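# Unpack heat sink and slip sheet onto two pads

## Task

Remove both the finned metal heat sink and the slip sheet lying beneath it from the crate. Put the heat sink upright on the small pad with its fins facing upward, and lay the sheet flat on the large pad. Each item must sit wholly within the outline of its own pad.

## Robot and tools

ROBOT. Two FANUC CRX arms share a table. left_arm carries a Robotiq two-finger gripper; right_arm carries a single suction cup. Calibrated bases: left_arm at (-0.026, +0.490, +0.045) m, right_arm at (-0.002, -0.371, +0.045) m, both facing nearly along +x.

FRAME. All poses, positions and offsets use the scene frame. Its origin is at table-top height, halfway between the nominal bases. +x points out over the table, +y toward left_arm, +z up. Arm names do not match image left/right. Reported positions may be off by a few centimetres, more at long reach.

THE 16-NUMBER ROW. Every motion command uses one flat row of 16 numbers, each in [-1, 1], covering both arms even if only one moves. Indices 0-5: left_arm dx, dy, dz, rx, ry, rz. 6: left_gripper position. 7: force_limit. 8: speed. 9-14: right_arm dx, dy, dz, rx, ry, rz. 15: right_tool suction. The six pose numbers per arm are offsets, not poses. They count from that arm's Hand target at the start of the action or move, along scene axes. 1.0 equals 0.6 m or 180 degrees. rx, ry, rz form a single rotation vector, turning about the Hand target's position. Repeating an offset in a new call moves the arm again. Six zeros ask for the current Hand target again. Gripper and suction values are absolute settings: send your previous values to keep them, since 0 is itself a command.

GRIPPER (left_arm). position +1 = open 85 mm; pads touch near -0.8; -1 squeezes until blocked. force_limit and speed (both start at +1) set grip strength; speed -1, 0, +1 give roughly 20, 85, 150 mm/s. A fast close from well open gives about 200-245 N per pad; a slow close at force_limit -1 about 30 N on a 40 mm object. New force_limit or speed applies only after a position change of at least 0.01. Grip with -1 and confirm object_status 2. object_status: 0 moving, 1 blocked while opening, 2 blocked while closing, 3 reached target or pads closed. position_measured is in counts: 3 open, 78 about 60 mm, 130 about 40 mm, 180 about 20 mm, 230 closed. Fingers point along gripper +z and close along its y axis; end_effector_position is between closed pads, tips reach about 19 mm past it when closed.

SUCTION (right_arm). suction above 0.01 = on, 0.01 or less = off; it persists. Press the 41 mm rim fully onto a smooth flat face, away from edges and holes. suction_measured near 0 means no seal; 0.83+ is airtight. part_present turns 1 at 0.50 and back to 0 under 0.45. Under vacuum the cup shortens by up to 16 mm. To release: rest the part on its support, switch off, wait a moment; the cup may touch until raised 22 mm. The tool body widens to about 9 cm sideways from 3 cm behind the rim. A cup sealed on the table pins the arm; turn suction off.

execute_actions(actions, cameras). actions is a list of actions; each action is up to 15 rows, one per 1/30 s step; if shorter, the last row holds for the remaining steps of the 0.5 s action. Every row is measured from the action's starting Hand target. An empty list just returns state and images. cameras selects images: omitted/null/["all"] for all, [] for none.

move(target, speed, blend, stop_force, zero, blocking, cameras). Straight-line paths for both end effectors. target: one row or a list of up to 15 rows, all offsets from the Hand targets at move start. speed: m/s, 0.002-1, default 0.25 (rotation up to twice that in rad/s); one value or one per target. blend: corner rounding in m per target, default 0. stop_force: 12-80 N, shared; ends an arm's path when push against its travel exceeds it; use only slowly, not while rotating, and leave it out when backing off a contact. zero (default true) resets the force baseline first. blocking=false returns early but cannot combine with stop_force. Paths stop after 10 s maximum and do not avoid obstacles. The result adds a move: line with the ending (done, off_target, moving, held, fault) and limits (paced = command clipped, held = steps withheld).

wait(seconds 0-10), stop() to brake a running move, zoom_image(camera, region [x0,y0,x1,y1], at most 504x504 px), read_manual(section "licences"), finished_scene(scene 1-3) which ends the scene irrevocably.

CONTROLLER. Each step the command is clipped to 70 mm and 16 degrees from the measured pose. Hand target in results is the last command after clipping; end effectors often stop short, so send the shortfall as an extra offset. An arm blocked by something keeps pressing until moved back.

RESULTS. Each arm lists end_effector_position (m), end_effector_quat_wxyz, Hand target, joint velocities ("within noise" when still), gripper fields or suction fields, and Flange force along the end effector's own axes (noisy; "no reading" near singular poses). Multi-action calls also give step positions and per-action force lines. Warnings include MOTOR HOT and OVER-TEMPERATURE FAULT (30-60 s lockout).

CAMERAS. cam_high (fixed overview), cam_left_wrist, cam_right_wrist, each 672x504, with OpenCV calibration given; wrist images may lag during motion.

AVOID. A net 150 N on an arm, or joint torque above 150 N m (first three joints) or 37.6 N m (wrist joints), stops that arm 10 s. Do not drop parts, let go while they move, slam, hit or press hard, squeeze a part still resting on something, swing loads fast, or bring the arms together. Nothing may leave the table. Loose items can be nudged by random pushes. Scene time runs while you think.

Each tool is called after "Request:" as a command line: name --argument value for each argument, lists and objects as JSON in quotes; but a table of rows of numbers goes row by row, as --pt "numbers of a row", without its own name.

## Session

Request:
execute_actions --actions '[]'

Scene clock: 0.00 s.
left_arm: end_effector_position=(+0.1125, -0.0583, +0.2804) position_measured=3 object_status=3 end_effector_quat_wxyz=(+0.021, +0.860, +0.167, +0.483) | right_arm: end_effector_position=(+0.5981, -0.4050, +0.2945) suction_measured=0.01 part_present=0 end_effector_quat_wxyz=(+0.194, +0.023, +0.973, +0.119)
Joint positions: left_arm=[-1.703 0.451 0.347 -0.981 -1.71 -1.12] | right_arm=[0.051 0.137 0.026 -0.232 -1.056 -0.031]
Joint velocities: within noise
Flange force (N): no reading
Hand target: left_arm +0.1125, -0.0583, +0.2804; +0.021, +0.860, +0.167, +0.483 | right_arm +0.5981, -0.4050, +0.2945; +0.194, +0.023, +0.973, +0.119
camera_calibration:
cam_left_wrist: T_world_to_cam=[[0.255775, -0.945047, 0.203631, -0.131648], [-0.705131, -0.326471, -0.62945, 0.259306], [0.661339, 0.0174107, -0.749885, 0.267729], [0, 0, 0, 1]] pos_world=[0.0394573, -0.0444194, 0.390793]
cam_right_wrist: T_world_to_cam=[[0.0211342, -0.962202, -0.271514, -0.307612], [-0.995454, -0.0454794, 0.0836871, 0.577581], [-0.0928723, 0.268511, -0.958789, 0.513187], [0, 0, 0, 1]] pos_world=[0.629118, -0.407513, 0.360181]

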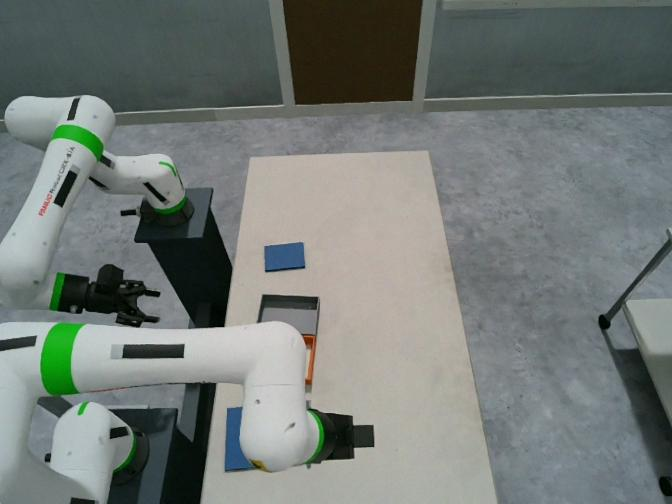

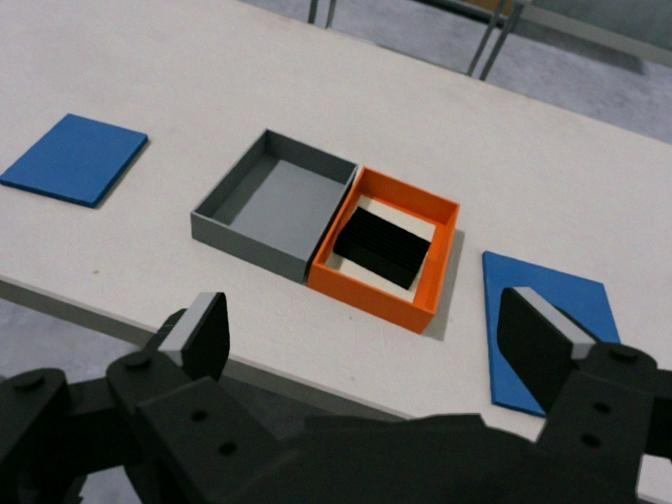

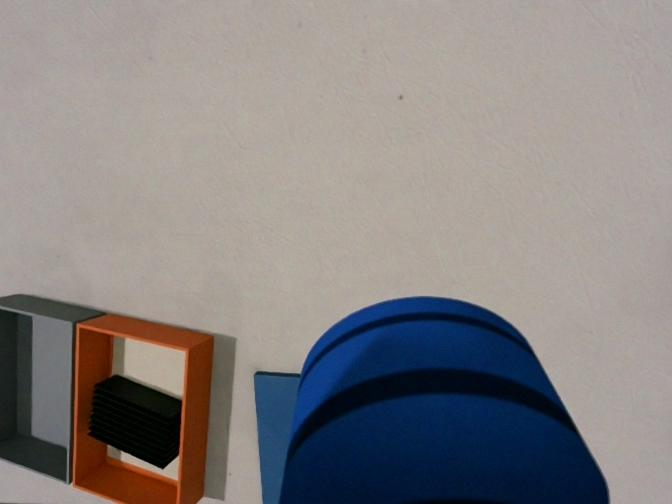

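Request:
move --target '[0.4,0.08,0.15,-0.0472,0.3165,0,1,-0.5,-0.5,-0.247,-0.025,0.21,-0.074,0.127,0,0]' --speed 0.4

Scene clock: 25.93 s.
left_arm: end_effector_position=(+0.3524, -0.0103, +0.3705) position_measured=3 object_status=3 end_effector_quat_wxyz=(+0.001, +0.982, +0.191, +0.001) | right_arm: end_effector_position=(+0.4499, -0.4200, +0.4205) suction_measured=0.01 part_present=0 end_effector_quat_wxyz=(-0.001, +0.024, +1.000, -0.001)
Joint positions: left_arm=[-0.761 0.487 0.699 -0.002 -1.78 -2.043] | right_arm=[0.179 0.03 0.205 0.002 -1.748 -0.232]
Joint velocities: within noise
Flange force (N): left_arm=[3.0 11.7 -4.6] | right_arm=[6.7 0.8 3.4]
Hand target: left_arm +0.3525, -0.0103, +0.3704; +0.000, +0.982, +0.191, +0.001 | right_arm +0.4499, -0.4200, +0.4205; -0.001, +0.024, +1.000, -0.001
Off the commanded pose: left_arm 0.000 m, 0 deg | right_arm 0.000 m, 0 deg.
move: done
camera_calibration:
cam_left_wrist: T_world_to_cam=[[0.373569, -0.927506, 0.0133693, -0.136851], [-0.88849, -0.353639, 0.292447, 0.223583], [-0.266518, -0.121127, -0.956188, 0.577702], [0, 0, 0, 1]] pos_world=[0.403743, 0.0221128, 0.488835]
cam_right_wrist: T_world_to_cam=[[-0.0412184, -0.998523, -0.0353896, -0.371152], [-0.883315, 0.019863, 0.46836, 0.234122], [-0.466965, 0.0505652, -0.882829, 0.669065], [0, 0, 0, 1]] pos_world=[0.503935, -0.409086, 0.467881]

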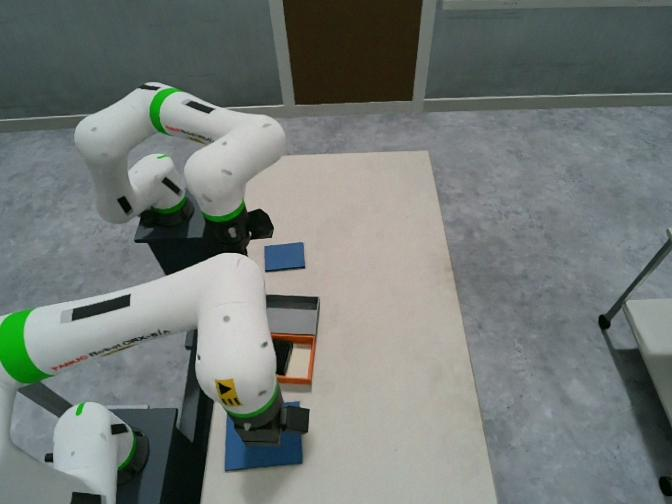

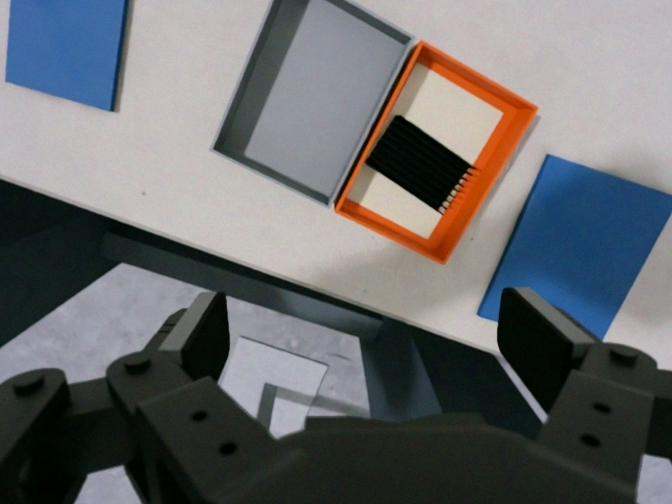

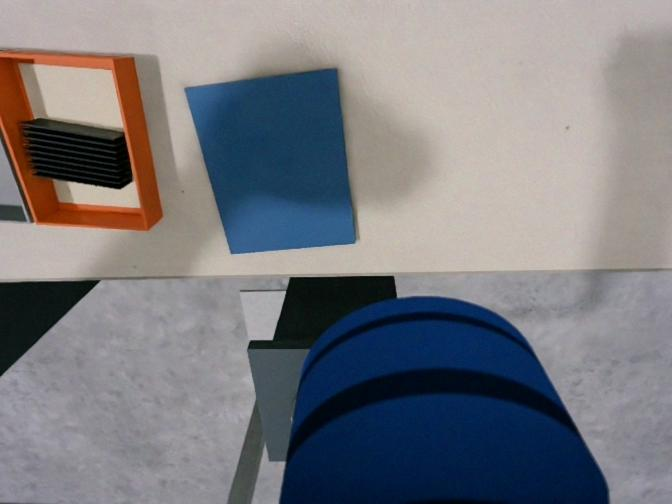

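Request:
move --target '[0.074,-0.1207,-0.4507,0,0,0.3167,1,-0.5,-0.5,0,0,0,0,0,0,0]' --cameras '["cam_left_wrist"]' --speed 0.35

Scene clock: 49.07 s.
left_arm: end_effector_position=(+0.3969, -0.0827, +0.1001) position_measured=3 object_status=3 end_effector_quat_wxyz=(+0.000, +0.772, +0.636, +0.001) | right_arm: end_effector_position=(+0.4499, -0.4200, +0.4205) suction_measured=0.01 part_present=0 end_effector_quat_wxyz=(-0.001, +0.024, +1.000, -0.001)
Joint positions: left_arm=[-0.798 0.768 0.503 -0.003 -1.306 -1.01] | right_arm=[0.179 0.03 0.205 0.002 -1.748 -0.232]
Joint velocities: within noise
Flange force (N): left_arm=[-6.9 7.9 -0.6] | right_arm=[5.5 1.2 3.1]
Hand target: left_arm +0.3969, -0.0827, +0.1000; +0.000, +0.772, +0.636, +0.001 | right_arm +0.4499, -0.4200, +0.4205; -0.001, +0.024, +1.000, -0.001
Off the commanded pose: left_arm 0.000 m, 0 deg | right_arm 0.000 m, 0 deg.
move: done
camera_calibration:
cam_left_wrist: T_world_to_cam=[[0.981354, -0.191759, 0.0131662, -0.397276], [-0.187176, -0.937828, 0.292309, -0.0100081], [-0.0437051, -0.289323, -0.956233, 0.219904], [0, 0, 0, 1]] pos_world=[0.397606, -0.0219439, 0.218435]
Images, in order (width x height): cam_left_wrist 672x504.

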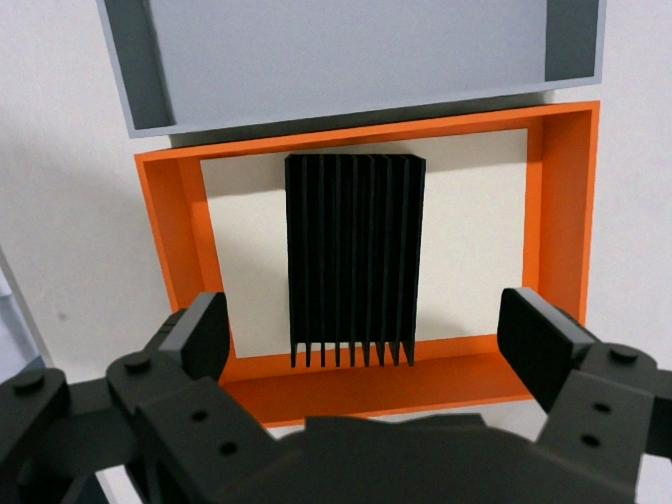

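Request:
move --target '[0.0017,-0.0077,-0.1275,0,0,0,1,-0.5,-0.5,0,0,0,0,0,0,0]' --cameras '["cam_left_wrist"]' --speed 0.08 --stop_force 15

Request:
execute_actions --actions '[[[0,0,0,0,0,0,-1,-0.6,-1,0,0,0,0,0,0,0]],[[0,0,0,0,0,0,-1,-0.6,-1,0,0,0,0,0,0,0]],[[0,0,0,0,0,0,-1,-0.6,-1,0,0,0,0,0,0,0]]]' --cameras '["cam_left_wrist"]'

Scene clock: 65.27 s.
left_arm: end_effector_position=(+0.3979, -0.0873, +0.0235) position_measured=3 object_status=3 end_effector_quat_wxyz=(+0.000, +0.772, +0.636, +0.002) | right_arm: end_effector_position=(+0.4499, -0.4200, +0.4205) suction_measured=0.01 part_present=0 end_effector_quat_wxyz=(-0.001, +0.024, +1.000, -0.001)
Joint positions: left_arm=[-0.802 0.847 0.452 -0.003 -1.176 -1.006] | right_arm=[0.179 0.03 0.205 0.002 -1.748 -0.232]
Joint velocities: within noise
Flange force (N): left_arm=[-7.4 7.5 1.3] | right_arm=[5.3 1.1 3.0]
Hand target: left_arm +0.3979, -0.0873, +0.0235; +0.000, +0.772, +0.636, +0.001 | right_arm +0.4499, -0.4200, +0.4205; -0.001, +0.024, +1.000, -0.001
Off the commanded pose: left_arm 0.000 m, 0 deg | right_arm 0.000 m, 0 deg.
move: done
camera_calibration:
cam_left_wrist: T_world_to_cam=[[0.981361, -0.191714, 0.0132529, -0.398165], [-0.18716, -0.937845, 0.292263, 0.00813262], [-0.0436017, -0.289296, -0.956246, 0.145397], [0, 0, 0, 1]] pos_world=[0.398606, -0.0266439, 0.141935]
Images, in order (width x height): cam_left_wrist 672x504.

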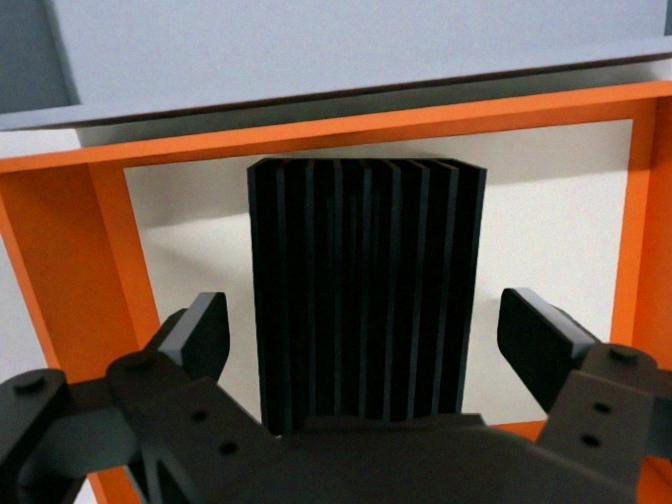

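Scene clock: 66.97 s.
left_arm: end_effector_position=(+0.3979, -0.0874, +0.0235) position_measured=78 object_status=0 end_effector_quat_wxyz=(+0.000, +0.772, +0.636, +0.001) | right_arm: end_effector_position=(+0.4499, -0.4200, +0.4205) suction_measured=0.01 part_present=0 end_effector_quat_wxyz=(-0.001, +0.024, +1.000, -0.001)
Joint positions: left_arm=[-0.802 0.847 0.452 -0.003 -1.176 -1.006] | right_arm=[0.179 0.03 0.205 0.002 -1.748 -0.232]
Joint velocities: within noise
Flange force (N): left_arm=[-5.0 6.7 -9.9] | right_arm=[6.8 1.3 4.0]
Flange force at the end of the 1st action (N): left_arm=[-7.7 7.9 1.2] | right_arm=[5.6 1.2 2.8]
Flange force at the end of the 2nd action (N): left_arm=[-6.9 7.5 1.3] | right_arm=[5.9 1.0 3.1]
Hand target: left_arm +0.3979, -0.0873, +0.0235; +0.000, +0.772, +0.636, +0.001 | right_arm +0.4499, -0.4200, +0.4205; -0.001, +0.024, +1.000, -0.001
Off the commanded pose: left_arm 0.000 m, 0 deg | right_arm 0.000 m, 0 deg.
Step readings (end_effector_position of left_arm | right_arm; steps 1 to 15: 1st action; 16 to 30: 2nd action; 31 to 45: 3rd action):
0: (+0.3979, -0.0873, +0.0235) | (+0.4499, -0.4200, +0.4205)
1: (+0.3979, -0.0873, +0.0235) | (+0.4499, -0.4200, +0.4205)
2: (+0.3979, -0.0873, +0.0235) | (+0.4499, -0.4200, +0.4205)
4: (+0.3979, -0.0873, +0.0235) | (+0.4499, -0.4200, +0.4205)
8: (+0.3979, -0.0873, +0.0235) | (+0.4499, -0.4200, +0.4205)
15: (+0.3979, -0.0873, +0.0235) | (+0.4499, -0.4200, +0.4205)
16: (+0.3979, -0.0873, +0.0235) | (+0.4499, -0.4200, +0.4205)
17: (+0.3979, -0.0873, +0.0235) | (+0.4499, -0.4200, +0.4205)
19: (+0.3979, -0.0873, +0.0235) | (+0.4499, -0.4200, +0.4205)
23: (+0.3979, -0.0873, +0.0235) | (+0.4499, -0.4200, +0.4205)
30: (+0.3979, -0.0873, +0.0235) | (+0.4499, -0.4200, +0.4205)
31: (+0.3979, -0.0873, +0.0235) | (+0.4499, -0.4200, +0.4205)
32: (+0.3979, -0.0873, +0.0235) | (+0.4499, -0.4200, +0.4205)
34: (+0.3979, -0.0873, +0.0235) | (+0.4499, -0.4200, +0.4205)
38: (+0.3979, -0.0873, +0.0235) | (+0.4499, -0.4200, +0.4205)
45: (+0.3979, -0.0874, +0.0235) | (+0.4499, -0.4200, +0.4205)
camera_calibration:
cam_left_wrist: T_world_to_cam=[[0.981372, -0.191667, 0.0131374, -0.398152], [-0.187079, -0.937846, 0.29231, 0.00809386], [-0.0437055, -0.289323, -0.956233, 0.145436], [0, 0, 0, 1]] pos_world=[0.398606, -0.0266438, 0.141935]
Images, in order (width x height): cam_left_wrist 672x504.

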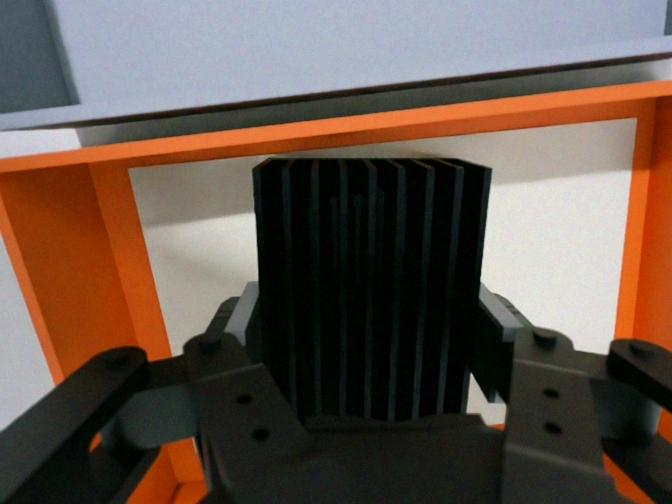

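Request:
move --pt "0 0 0.03 0 0 0 -1 -0.6 -1 0 0 0 0 0 0 0" --pt "0 0 0.17 0 0 0 -1 -0.6 -1 0 0 0 0 0 0 0" --pt "-0.0135 0.644 0.17 0 0 -0.396 -1 -0.6 -1 0 0 0 0 0 0 0" --cameras '["cam_left_wrist","cam_high"]' --speed '[0.05,0.2,0.3]' --blend '[0,0.04,0]'

Request:
zoom_image --camera "cam_high" --region '[220, 220, 350, 350]'

Scene clock: 78.00 s.
left_arm: end_effector_position=(+0.3898, +0.2990, +0.1255) position_measured=78 object_status=2 end_effector_quat_wxyz=(+0.001, +0.998, +0.067, +0.001) | right_arm: end_effector_position=(+0.4499, -0.4200, +0.4205) suction_measured=0.01 part_present=0 end_effector_quat_wxyz=(-0.001, +0.024, +1.000, -0.001)
Joint positions: left_arm=[-0.187 0.136 -0.344 0.001 -1.088 -2.866] | right_arm=[0.179 0.03 0.205 0.002 -1.748 -0.232]
Joint velocities: within noise
Flange force (N): left_arm=[4.1 1.8 1.9] | right_arm=[6.3 0.9 3.2]
Hand target: left_arm +0.3898, +0.2991, +0.1255; +0.001, +0.998, +0.067, +0.001 | right_arm +0.4499, -0.4200, +0.4205; -0.001, +0.024, +1.000, -0.001
Off the commanded pose: left_arm 0.000 m, 0 deg | right_arm 0.000 m, 0 deg.
move: done
camera_calibration:
cam_left_wrist: T_world_to_cam=[[0.133489, -0.990963, 0.0131723, 0.252031], [-0.948279, -0.123854, 0.29228, 0.392438], [-0.288008, -0.0515074, -0.956242, 0.378521], [0, 0, 0, 1]] pos_world=[0.447514, 0.317855, 0.243935]
Images, in order (width x height): cam_high 672x504, cam_left_wrist 672x504.

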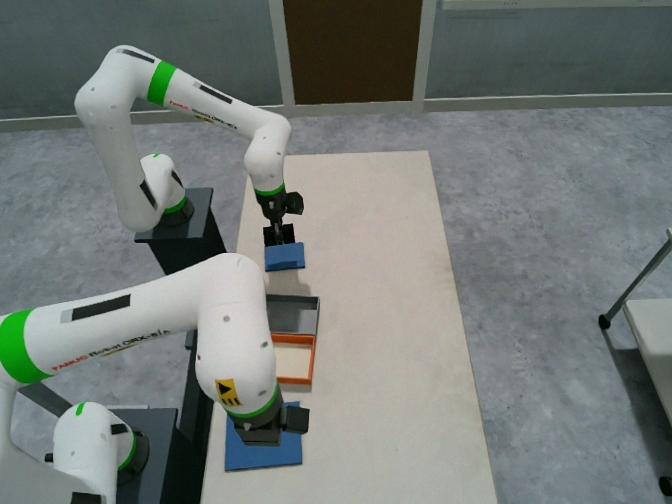

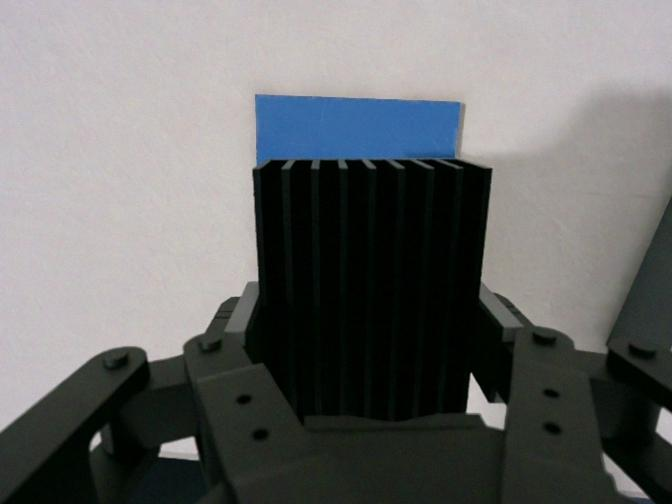

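Scaled by 3.877 from the camera's 672x504 image, which has a finer 960x720 frame.

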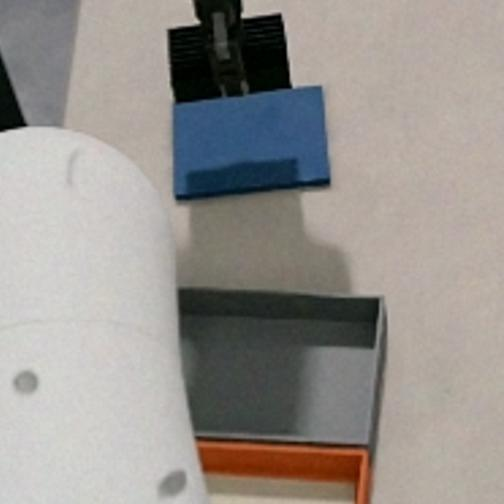

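Request:
move --pt "0.0043 -0.0032 -0.138 0 0 -0.009 -1 -0.6 -1 0 0 0 0 0 0 0" --pt "0.0043 -0.0032 -0.175 0 0 -0.009 -1 -0.6 -1 0 0 0 0 0 0 0" --speed '[0.15,0.015]' --stop_force 12 --cameras '["cam_left_wrist"]'

Scene clock: 91.07 s.
left_arm: end_effector_position=(+0.3924, +0.2970, +0.0283) position_measured=78 object_status=2 end_effector_quat_wxyz=(+0.001, +0.999, +0.053, +0.001) | right_arm: end_effector_position=(+0.4499, -0.4200, +0.4205) suction_measured=0.01 part_present=0 end_effector_quat_wxyz=(-0.001, +0.024, +1.000, -0.001)
Joint positions: left_arm=[-0.191 0.288 -0.43 0.001 -0.85 -2.891] | right_arm=[0.179 0.03 0.205 0.002 -1.748 -0.232]
Joint velocities: within noise
Flange force (N): left_arm=[-2.1 -5.0 -40.0] | right_arm=[5.8 0.6 3.7]
Hand target: left_arm +0.3924, +0.2971, +0.0283; +0.001, +0.999, +0.053, +0.001 (not the last commanded pose) | right_arm +0.4499, -0.4200, +0.4205; -0.001, +0.024, +1.000, -0.001
Off the commanded pose: left_arm 0.008 m, 0 deg | right_arm 0.000 m, 0 deg.
move: contact (left_arm); path passed 1 of 2 targets
camera_calibration:
cam_left_wrist: T_world_to_cam=[[0.105575, -0.99432, 0.0134561, 0.262907], [-0.951415, -0.0970648, 0.292213, 0.416436], [-0.289247, -0.0436527, -0.956259, 0.284401], [0, 0, 0, 1]] pos_world=[0.45071, 0.31425, 0.146735]
Images, in order (width x height): cam_left_wrist 672x504.

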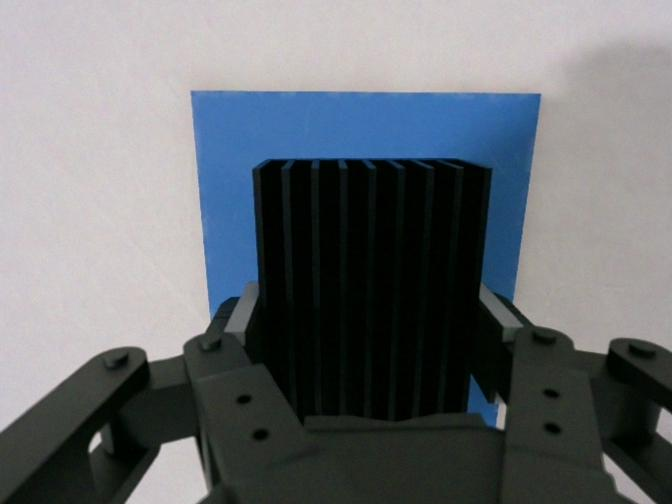

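Request:
execute_actions --actions '[[[0,0,0.0014,0,0,0,-1,-0.6,-1,0,0,0,0,0,0,0]],[[0,0,0,0,0,0,1,-0.6,-0.6,0,0,0,0,0,0,0]]]' --cameras '[]'

Request:
move --pt "0 0 0.09 0 0 0 1 -0.6 -0.6 -0.0888 0.3 -0.2 0 0 -0.03 0" --pt "-0.1 0.05 0.3 0 0 0 1 -0.6 -0.6 -0.0888 0.5525 -0.534 0 0 -0.09 0" --cameras '["cam_left_wrist","cam_right_wrist","cam_high"]' --speed '[0.3,0.3]' --blend '[0.03,0]'

Request:
zoom_image --camera "cam_high" --region '[220, 220, 380, 400]'

Scene clock: 113.67 s.
left_arm: end_effector_position=(+0.3924, +0.2971, +0.0292) position_measured=3 object_status=3 end_effector_quat_wxyz=(+0.001, +0.999, +0.053, +0.001) | right_arm: end_effector_position=(+0.4499, -0.4200, +0.4205) suction_measured=0.01 part_present=0 end_effector_quat_wxyz=(-0.001, +0.024, +1.000, -0.001)
Joint positions: left_arm=[-0.191 0.287 -0.429 0.001 -0.852 -2.891] | right_arm=[0.179 0.03 0.205 0.002 -1.748 -0.232]
Joint velocities: within noise
Flange force (N): left_arm=[5.2 3.6 1.4] | right_arm=[5.6 0.7 3.1]
Flange force at the end of the 1st action (N): left_arm=[4.9 3.0 4.0] | right_arm=[5.4 0.8 3.8]
Hand target: left_arm +0.3924, +0.2971, +0.0292; +0.001, +0.999, +0.053, +0.001 | right_arm +0.4499, -0.4200, +0.4205; -0.001, +0.024, +1.000, -0.001
Off the commanded pose: left_arm 0.000 m, 0 deg | right_arm 0.000 m, 0 deg.
Step readings (end_effector_position of left_arm | right_arm; steps 1 to 15: 1st action; 16 to 30: 2nd action):
0: (+0.3924, +0.2971, +0.0283) | (+0.4499, -0.4200, +0.4205)
1: (+0.3924, +0.2971, +0.0283) | (+0.4499, -0.4200, +0.4205)
2: (+0.3924, +0.2971, +0.0283) | (+0.4499, -0.4200, +0.4205)
4: (+0.3922, +0.2971, +0.0285) | (+0.4499, -0.4200, +0.4205)
8: (+0.3921, +0.2972, +0.0288) | (+0.4499, -0.4200, +0.4205)
15: (+0.3924, +0.2971, +0.0291) | (+0.4499, -0.4200, +0.4205)
16: (+0.3924, +0.2971, +0.0291) | (+0.4499, -0.4200, +0.4205)
17: (+0.3924, +0.2971, +0.0291) | (+0.4499, -0.4200, +0.4205)
19: (+0.3924, +0.2971, +0.0292) | (+0.4499, -0.4200, +0.4205)
23: (+0.3924, +0.2971, +0.0292) | (+0.4499, -0.4200, +0.4205)
30: (+0.3924, +0.2971, +0.0292) | (+0.4499, -0.4200, +0.4205)
No camera images: "cameras" was empty.

Scene clock: 115.93 s.
left_arm: end_effector_position=(+0.3324, +0.3271, +0.2091) position_measured=3 object_status=3 end_effector_quat_wxyz=(+0.001, +0.999, +0.053, +0.001) | right_arm: end_effector_position=(+0.3966, -0.0885, +0.1001) suction_measured=0.01 part_present=0 end_effector_quat_wxyz=(-0.001, +0.165, +0.986, -0.001)
Joint positions: left_arm=[-0.134 -0.107 -0.382 0.001 -1.293 -2.947] | right_arm=[0.881 0.268 -0.297 -0.001 -1.008 -1.217]
Joint velocities: within noise
Flange force (N): left_arm=[4.5 2.5 -1.4] | right_arm=[3.9 -4.8 -1.2]
Hand target: left_arm +0.3324, +0.3271, +0.2092; +0.001, +0.999, +0.053, +0.001 | right_arm +0.3966, -0.0885, +0.1001; -0.001, +0.165, +0.986, -0.001
Off the commanded pose: left_arm 0.000 m, 0 deg | right_arm 0.000 m, 0 deg.
move: done
camera_calibration:
cam_left_wrist: T_world_to_cam=[[0.105423, -0.994339, 0.0132953, 0.296756], [-0.951431, -0.0969664, 0.292192, 0.309411], [-0.289249, -0.0434533, -0.956267, 0.441183], [0, 0, 0, 1]] pos_world=[0.39071, 0.34425, 0.327535]
cam_right_wrist: T_world_to_cam=[[-0.318085, -0.947401, -0.0353957, 0.0605922], [-0.84274, 0.265448, 0.468324, 0.336115], [-0.434295, 0.178796, -0.882848, 0.342921], [0, 0, 0, 1]] pos_world=[0.451459, -0.0931288, 0.147481]

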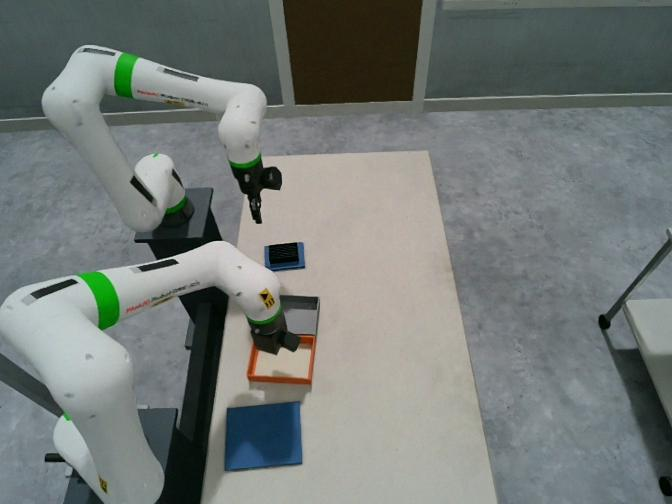

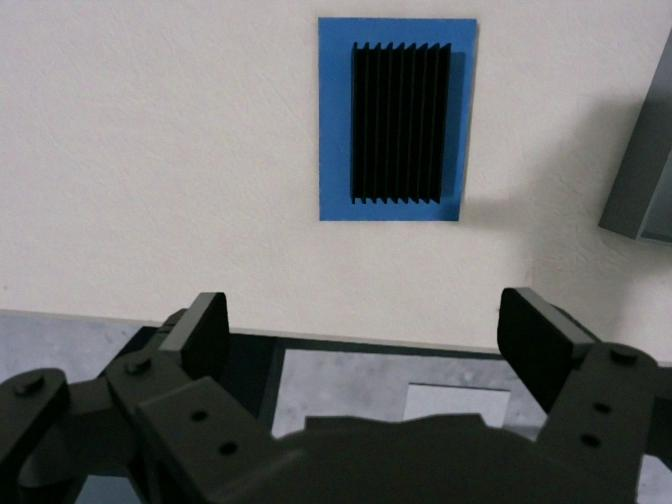

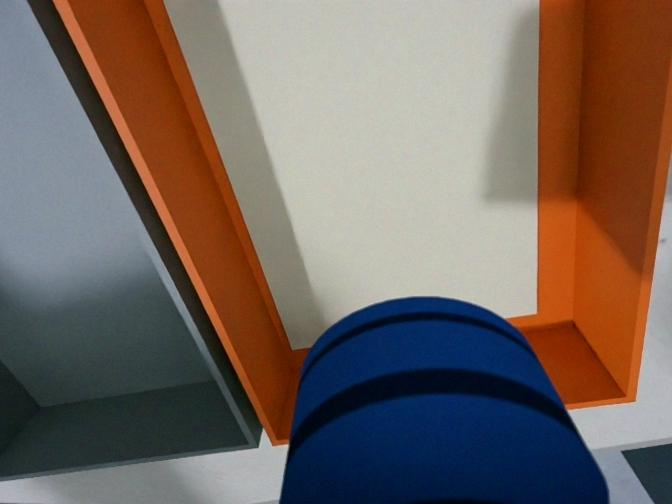

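Scaled by 2.800 from the camera's 672x504 image, which has a finer 960x720 frame.

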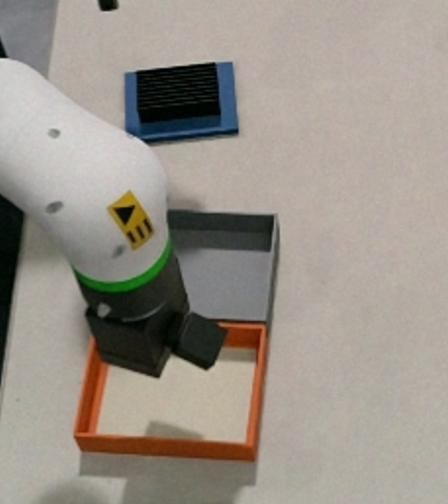

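Request:
move --pt "0 0 0 0 0 0 1 -0.6 -0.6 0.0025 -0.0025 -0.13 0 0 0 1" --pt "0 0 0 0 0 0 1 -0.6 -0.6 0.0025 -0.0025 -0.17 0 0 0 1" --cameras '["cam_right_wrist","cam_high"]' --speed '[0.12,0.02]' --stop_force 12

Request:
zoom_image --camera "cam_high" --region '[200, 320, 340, 490]'

Scene clock: 131.07 s.
left_arm: end_effector_position=(+0.3324, +0.3271, +0.2092) position_measured=3 object_status=3 end_effector_quat_wxyz=(+0.001, +0.999, +0.053, +0.001) | right_arm: end_effector_position=(+0.3981, -0.0900, -0.0019) suction_measured=0.98 part_present=1 end_effector_quat_wxyz=(-0.001, +0.165, +0.986, -0.001)
Joint positions: left_arm=[-0.134 -0.107 -0.382 0.001 -1.293 -2.947] | right_arm=[0.876 0.435 -0.366 -0.001 -0.772 -1.212]
Joint velocities: within noise
Flange force (N): left_arm=[4.3 2.8 -1.7] | right_arm=[3.8 -3.7 -3.8]
Hand target: left_arm +0.3324, +0.3271, +0.2092; +0.001, +0.999, +0.053, +0.001 | right_arm +0.3981, -0.0900, -0.0019; -0.001, +0.165, +0.986, -0.001
Off the commanded pose: left_arm 0.000 m, 0 deg | right_arm 0.000 m, 0 deg.
move: done
camera_calibration:
cam_right_wrist: T_world_to_cam=[[-0.318164, -0.947376, -0.0353508, 0.0561059], [-0.842709, 0.265538, 0.468328, 0.385625], [-0.434296, 0.178796, -0.882847, 0.253834], [0, 0, 0, 1]] pos_world=[0.453059, -0.0946288, 0.0454812]
Images, in order (width x height): cam_high 672x504, cam_right_wrist 672x504.

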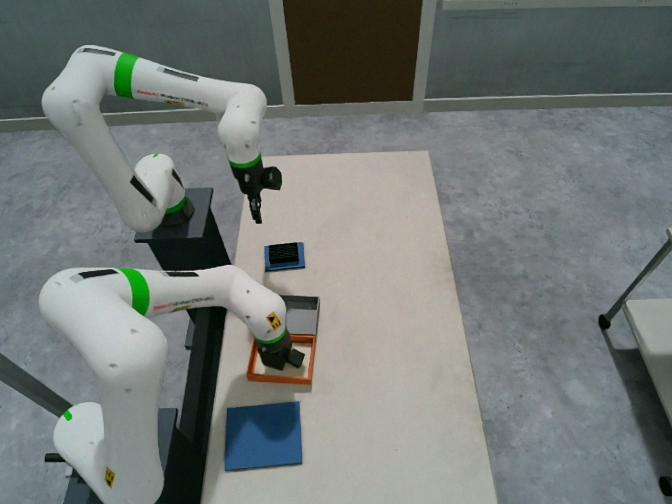

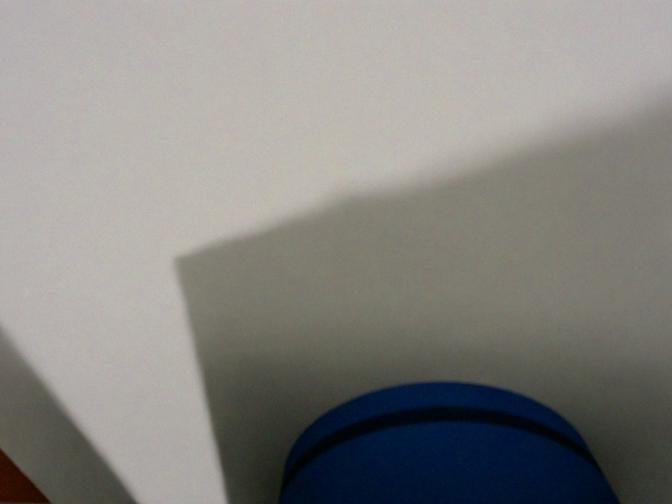

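Scaled by 2.965 from the camera's 672x504 image, which has a finer 960x720 frame.

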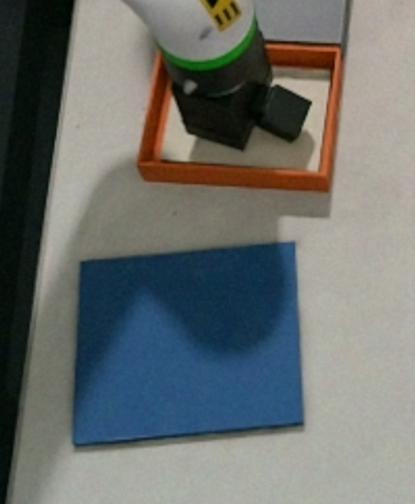

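Request:
move --pt "0 0 0 0 0 0 1 -0.6 -0.6 0 0 0.04 0 0 0 1" --pt "0 0 0 0 0 0 1 -0.6 -0.6 0 0 0.16 0 0 0 1" --pt "0 0 0 0 0 0 1 -0.6 -0.6 -0.0685 -0.3687 0.16 0 0 0.0567 1" --pt "0 0 0 0 0 0 1 -0.6 -0.6 -0.0685 -0.3687 0.045 0 0 0.0567 1" --cameras '["cam_right_wrist","cam_high"]' --speed '[0.05,0.2,0.25,0.15]' --blend '[0,0.03,0.03,0]'

Request:
zoom_image --camera "cam_high" --region '[200, 360, 340, 500]'

Scene clock: 143.03 s.
left_arm: end_effector_position=(+0.3324, +0.3271, +0.2092) position_measured=3 object_status=3 end_effector_quat_wxyz=(+0.001, +0.999, +0.053, +0.001) | right_arm: end_effector_position=(+0.3569, -0.3112, +0.0251) suction_measured=0.98 part_present=1 end_effector_quat_wxyz=(-0.001, +0.076, +0.997, -0.001)
Joint positions: left_arm=[-0.134 -0.107 -0.382 0.001 -1.293 -2.947] | right_arm=[0.527 0.122 -0.708 0.001 -0.744 -0.686]
Joint velocities: within noise
Flange force (N): left_arm=[4.3 3.3 -1.7] | right_arm=[4.8 -0.2 -2.7]
Hand target: left_arm +0.3324, +0.3271, +0.2092; +0.001, +0.999, +0.053, +0.001 | right_arm +0.3570, -0.3112, +0.0251; -0.001, +0.076, +0.997, -0.001
Off the commanded pose: left_arm 0.000 m, 0 deg | right_arm 0.000 m, 0 deg.
move: done
camera_calibration:
cam_right_wrist: T_world_to_cam=[[-0.145369, -0.988741, -0.0354804, -0.240189], [-0.876378, 0.11204, 0.468411, 0.361252], [-0.459162, 0.0991868, -0.882798, 0.283437], [0, 0, 0, 1]] pos_world=[0.41182, -0.306073, 0.0724815]
Images, in order (width x height): cam_high 672x504, cam_right_wrist 672x504.

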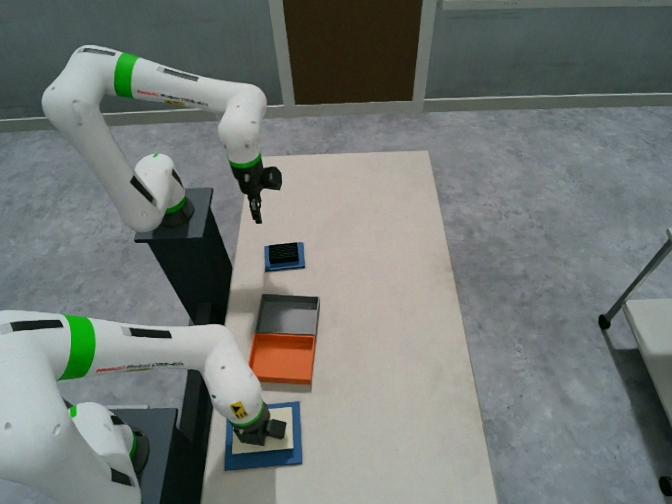

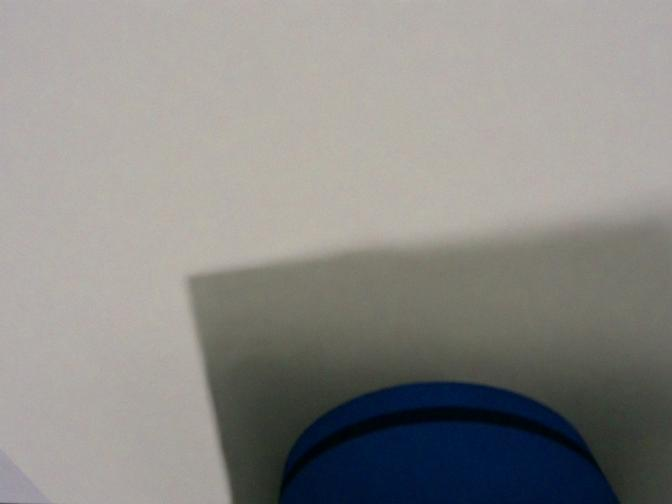

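Scaled by 3.600 from the camera's 672x504 image, which has a finer 960x720 frame.

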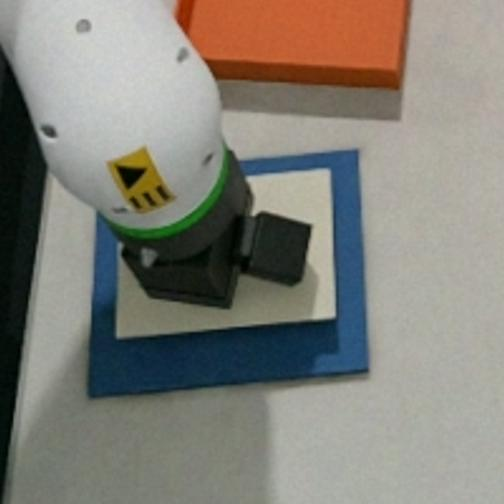

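Request:
move --pt "0 0 0 0 0 0 1 -0.6 -0.6 -0.0067 -0.0067 -0.034 0 0 0 1" --pt "0 0 0 0 0 0 1 -0.6 -0.6 -0.0067 -0.0067 -0.062 0 0 0 1" --cameras '["cam_high"]' --speed '[0.08,0.012]' --stop_force 12

Scene clock: 151.00 s.
left_arm: end_effector_position=(+0.3324, +0.3271, +0.2092) position_measured=3 object_status=3 end_effector_quat_wxyz=(+0.001, +0.999, +0.053, +0.001) | right_arm: end_effector_position=(+0.3530, -0.3152, -0.0034) suction_measured=0.98 part_present=1 end_effector_quat_wxyz=(-0.001, +0.076, +0.997, -0.001)
Joint positions: left_arm=[-0.134 -0.107 -0.382 0.001 -1.293 -2.947] | right_arm=[0.523 0.183 -0.737 0.001 -0.654 -0.682]
Joint velocities: within noise
Flange force (N): left_arm=[4.2 2.7 -1.6] | right_arm=[11.5 -1.6 -38.2]
Hand target: left_arm +0.3324, +0.3271, +0.2092; +0.001, +0.999, +0.053, +0.001 | right_arm +0.3530, -0.3152, -0.0034; -0.001, +0.076, +0.997, -0.001 (not the last commanded pose)
Off the commanded pose: left_arm 0.000 m, 0 deg | right_arm 0.009 m, 0 deg.
move: contact (right_arm); path passed 1 of 2 targets
Images, in order (width x height): cam_high 672x504.

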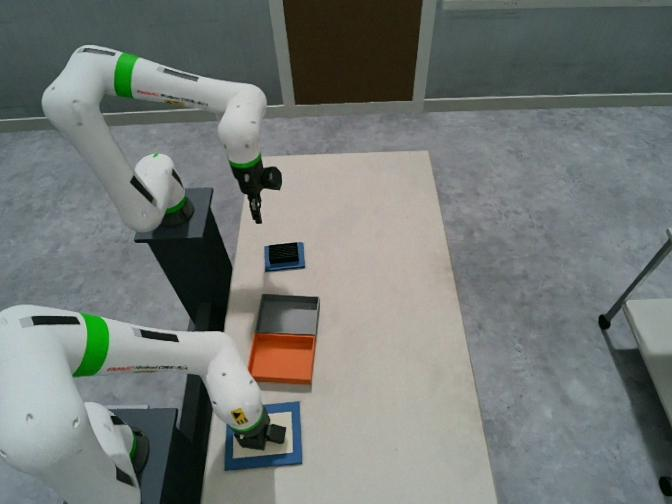

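Request:
execute_actions --actions '[[[0,0,0,0,0,0,1,-0.6,-0.6,0,0,0.002,0,0,0,1]],[[0,0,0,0,0,0,1,-0.6,-0.6,0,0,0,0,0,0,0]],[[0,0,0,0,0,0,1,-0.6,-0.6,0,0,0,0,0,0,0]]]' --cameras '[]'

Request:
move --pt "0 0 0 0 0 0 1 -0.6 -0.6 0 0 0.055 0 0 0 0" --pt "0 0 0 0 0 0 1 -0.6 -0.6 -0.09 -0.1 0.25 0 0 0 0" --cameras '["cam_high"]' --speed '[0.05,0.25]'

Request:
zoom_image --camera "cam_high" --region '[200, 220, 340, 500]'

Scene clock: 157.63 s.
left_arm: end_effector_position=(+0.3324, +0.3271, +0.2092) position_measured=3 object_status=3 end_effector_quat_wxyz=(+0.001, +0.999, +0.053, +0.001) | right_arm: end_effector_position=(+0.3530, -0.3152, -0.0022) suction_measured=0.01 part_present=0 end_effector_quat_wxyz=(-0.001, +0.076, +0.997, -0.001)
Joint positions: left_arm=[-0.134 -0.107 -0.382 0.001 -1.293 -2.947] | right_arm=[0.523 0.18 -0.736 0.001 -0.657 -0.682]
Joint velocities: within noise
Flange force (N): left_arm=[4.1 2.7 -2.0] | right_arm=[5.0 -1.1 -21.9]
Flange force at the end of the 1st action (N): left_arm=[4.1 2.6 -1.5] | right_arm=[3.5 -0.5 -3.2]
Flange force at the end of the 2nd action (N): left_arm=[4.4 3.1 -1.5] | right_arm=[3.2 -0.8 -20.9]
Hand target: left_arm +0.3324, +0.3271, +0.2092; +0.001, +0.999, +0.053, +0.001 | right_arm +0.3530, -0.3152, -0.0022; -0.001, +0.076, +0.997, -0.001
Off the commanded pose: left_arm 0.000 m, 0 deg | right_arm 0.000 m, 0 deg.
Step readings (end_effector_position of left_arm | right_arm; steps 1 to 15: 1st action; 16 to 30: 2nd action; 31 to 45: 3rd action):
0: (+0.3324, +0.3271, +0.2092) | (+0.3530, -0.3152, -0.0034)
1: (+0.3324, +0.3271, +0.2092) | (+0.3530, -0.3152, -0.0034)
2: (+0.3324, +0.3271, +0.2092) | (+0.3529, -0.3152, -0.0033)
4: (+0.3324, +0.3271, +0.2092) | (+0.3528, -0.3153, -0.0029)
8: (+0.3324, +0.3271, +0.2092) | (+0.3529, -0.3153, -0.0024)
15: (+0.3324, +0.3271, +0.2092) | (+0.3530, -0.3152, -0.0022)
16: (+0.3324, +0.3271, +0.2092) | (+0.3530, -0.3152, -0.0022)
17: (+0.3324, +0.3271, +0.2092) | (+0.3530, -0.3152, -0.0022)
19: (+0.3324, +0.3271, +0.2092) | (+0.3530, -0.3151, -0.0021)
23: (+0.3324, +0.3271, +0.2092) | (+0.3530, -0.3151, -0.0021)
30: (+0.3324, +0.3271, +0.2092) | (+0.3530, -0.3151, -0.0021)
31: (+0.3324, +0.3271, +0.2092) | (+0.3530, -0.3151, -0.0021)
32: (+0.3324, +0.3271, +0.2092) | (+0.3530, -0.3151, -0.0021)
34: (+0.3324, +0.3271, +0.2092) | (+0.3530, -0.3152, -0.0022)
38: (+0.3324, +0.3271, +0.2092) | (+0.3530, -0.3152, -0.0022)
45: (+0.3324, +0.3271, +0.2092) | (+0.3530, -0.3152, -0.0022)
No camera images: "cameras" was empty.

Scene clock: 159.60 s.
left_arm: end_effector_position=(+0.3324, +0.3271, +0.2092) position_measured=3 object_status=3 end_effector_quat_wxyz=(+0.001, +0.999, +0.053, +0.001) | right_arm: end_effector_position=(+0.2990, -0.3753, +0.1477) suction_measured=0.01 part_present=0 end_effector_quat_wxyz=(-0.001, +0.076, +0.997, -0.001)
Joint positions: left_arm=[-0.134 -0.107 -0.382 0.001 -1.293 -2.947] | right_arm=[0.43 -0.294 -0.726 0.001 -1.141 -0.589]
Joint velocities: within noise
Flange force (N): left_arm=[4.1 2.8 -1.5] | right_arm=[3.7 -0.7 -0.4]
Hand target: left_arm +0.3324, +0.3271, +0.2092; +0.001, +0.999, +0.053, +0.001 | right_arm +0.2990, -0.3752, +0.1478; -0.001, +0.076, +0.997, -0.001
Off the commanded pose: left_arm 0.000 m, 0 deg | right_arm 0.000 m, 0 deg.
move: done
Images, in order (width x height): cam_high 672x504.

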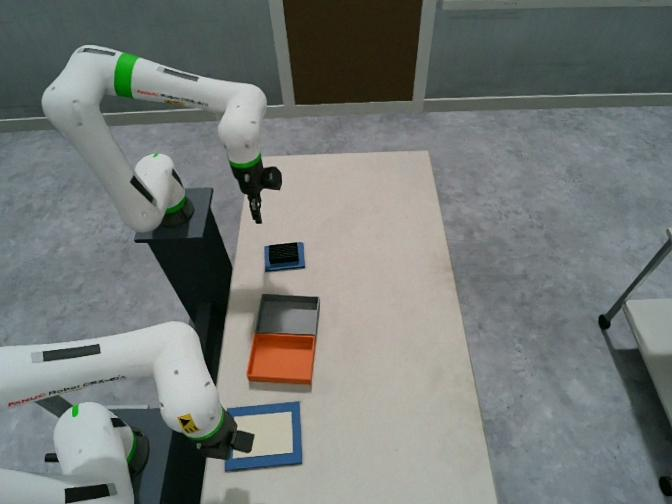

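Scaled by 1.800 from the camera's 672x504 image, which has a finer 960x720 frame.

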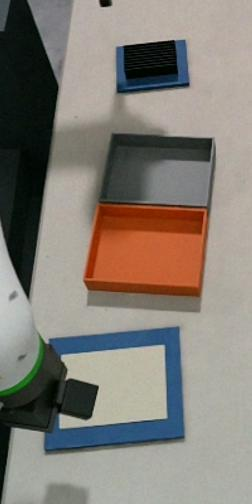

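Request:
finished_scene --scene 2

The scene is finished: the task was done.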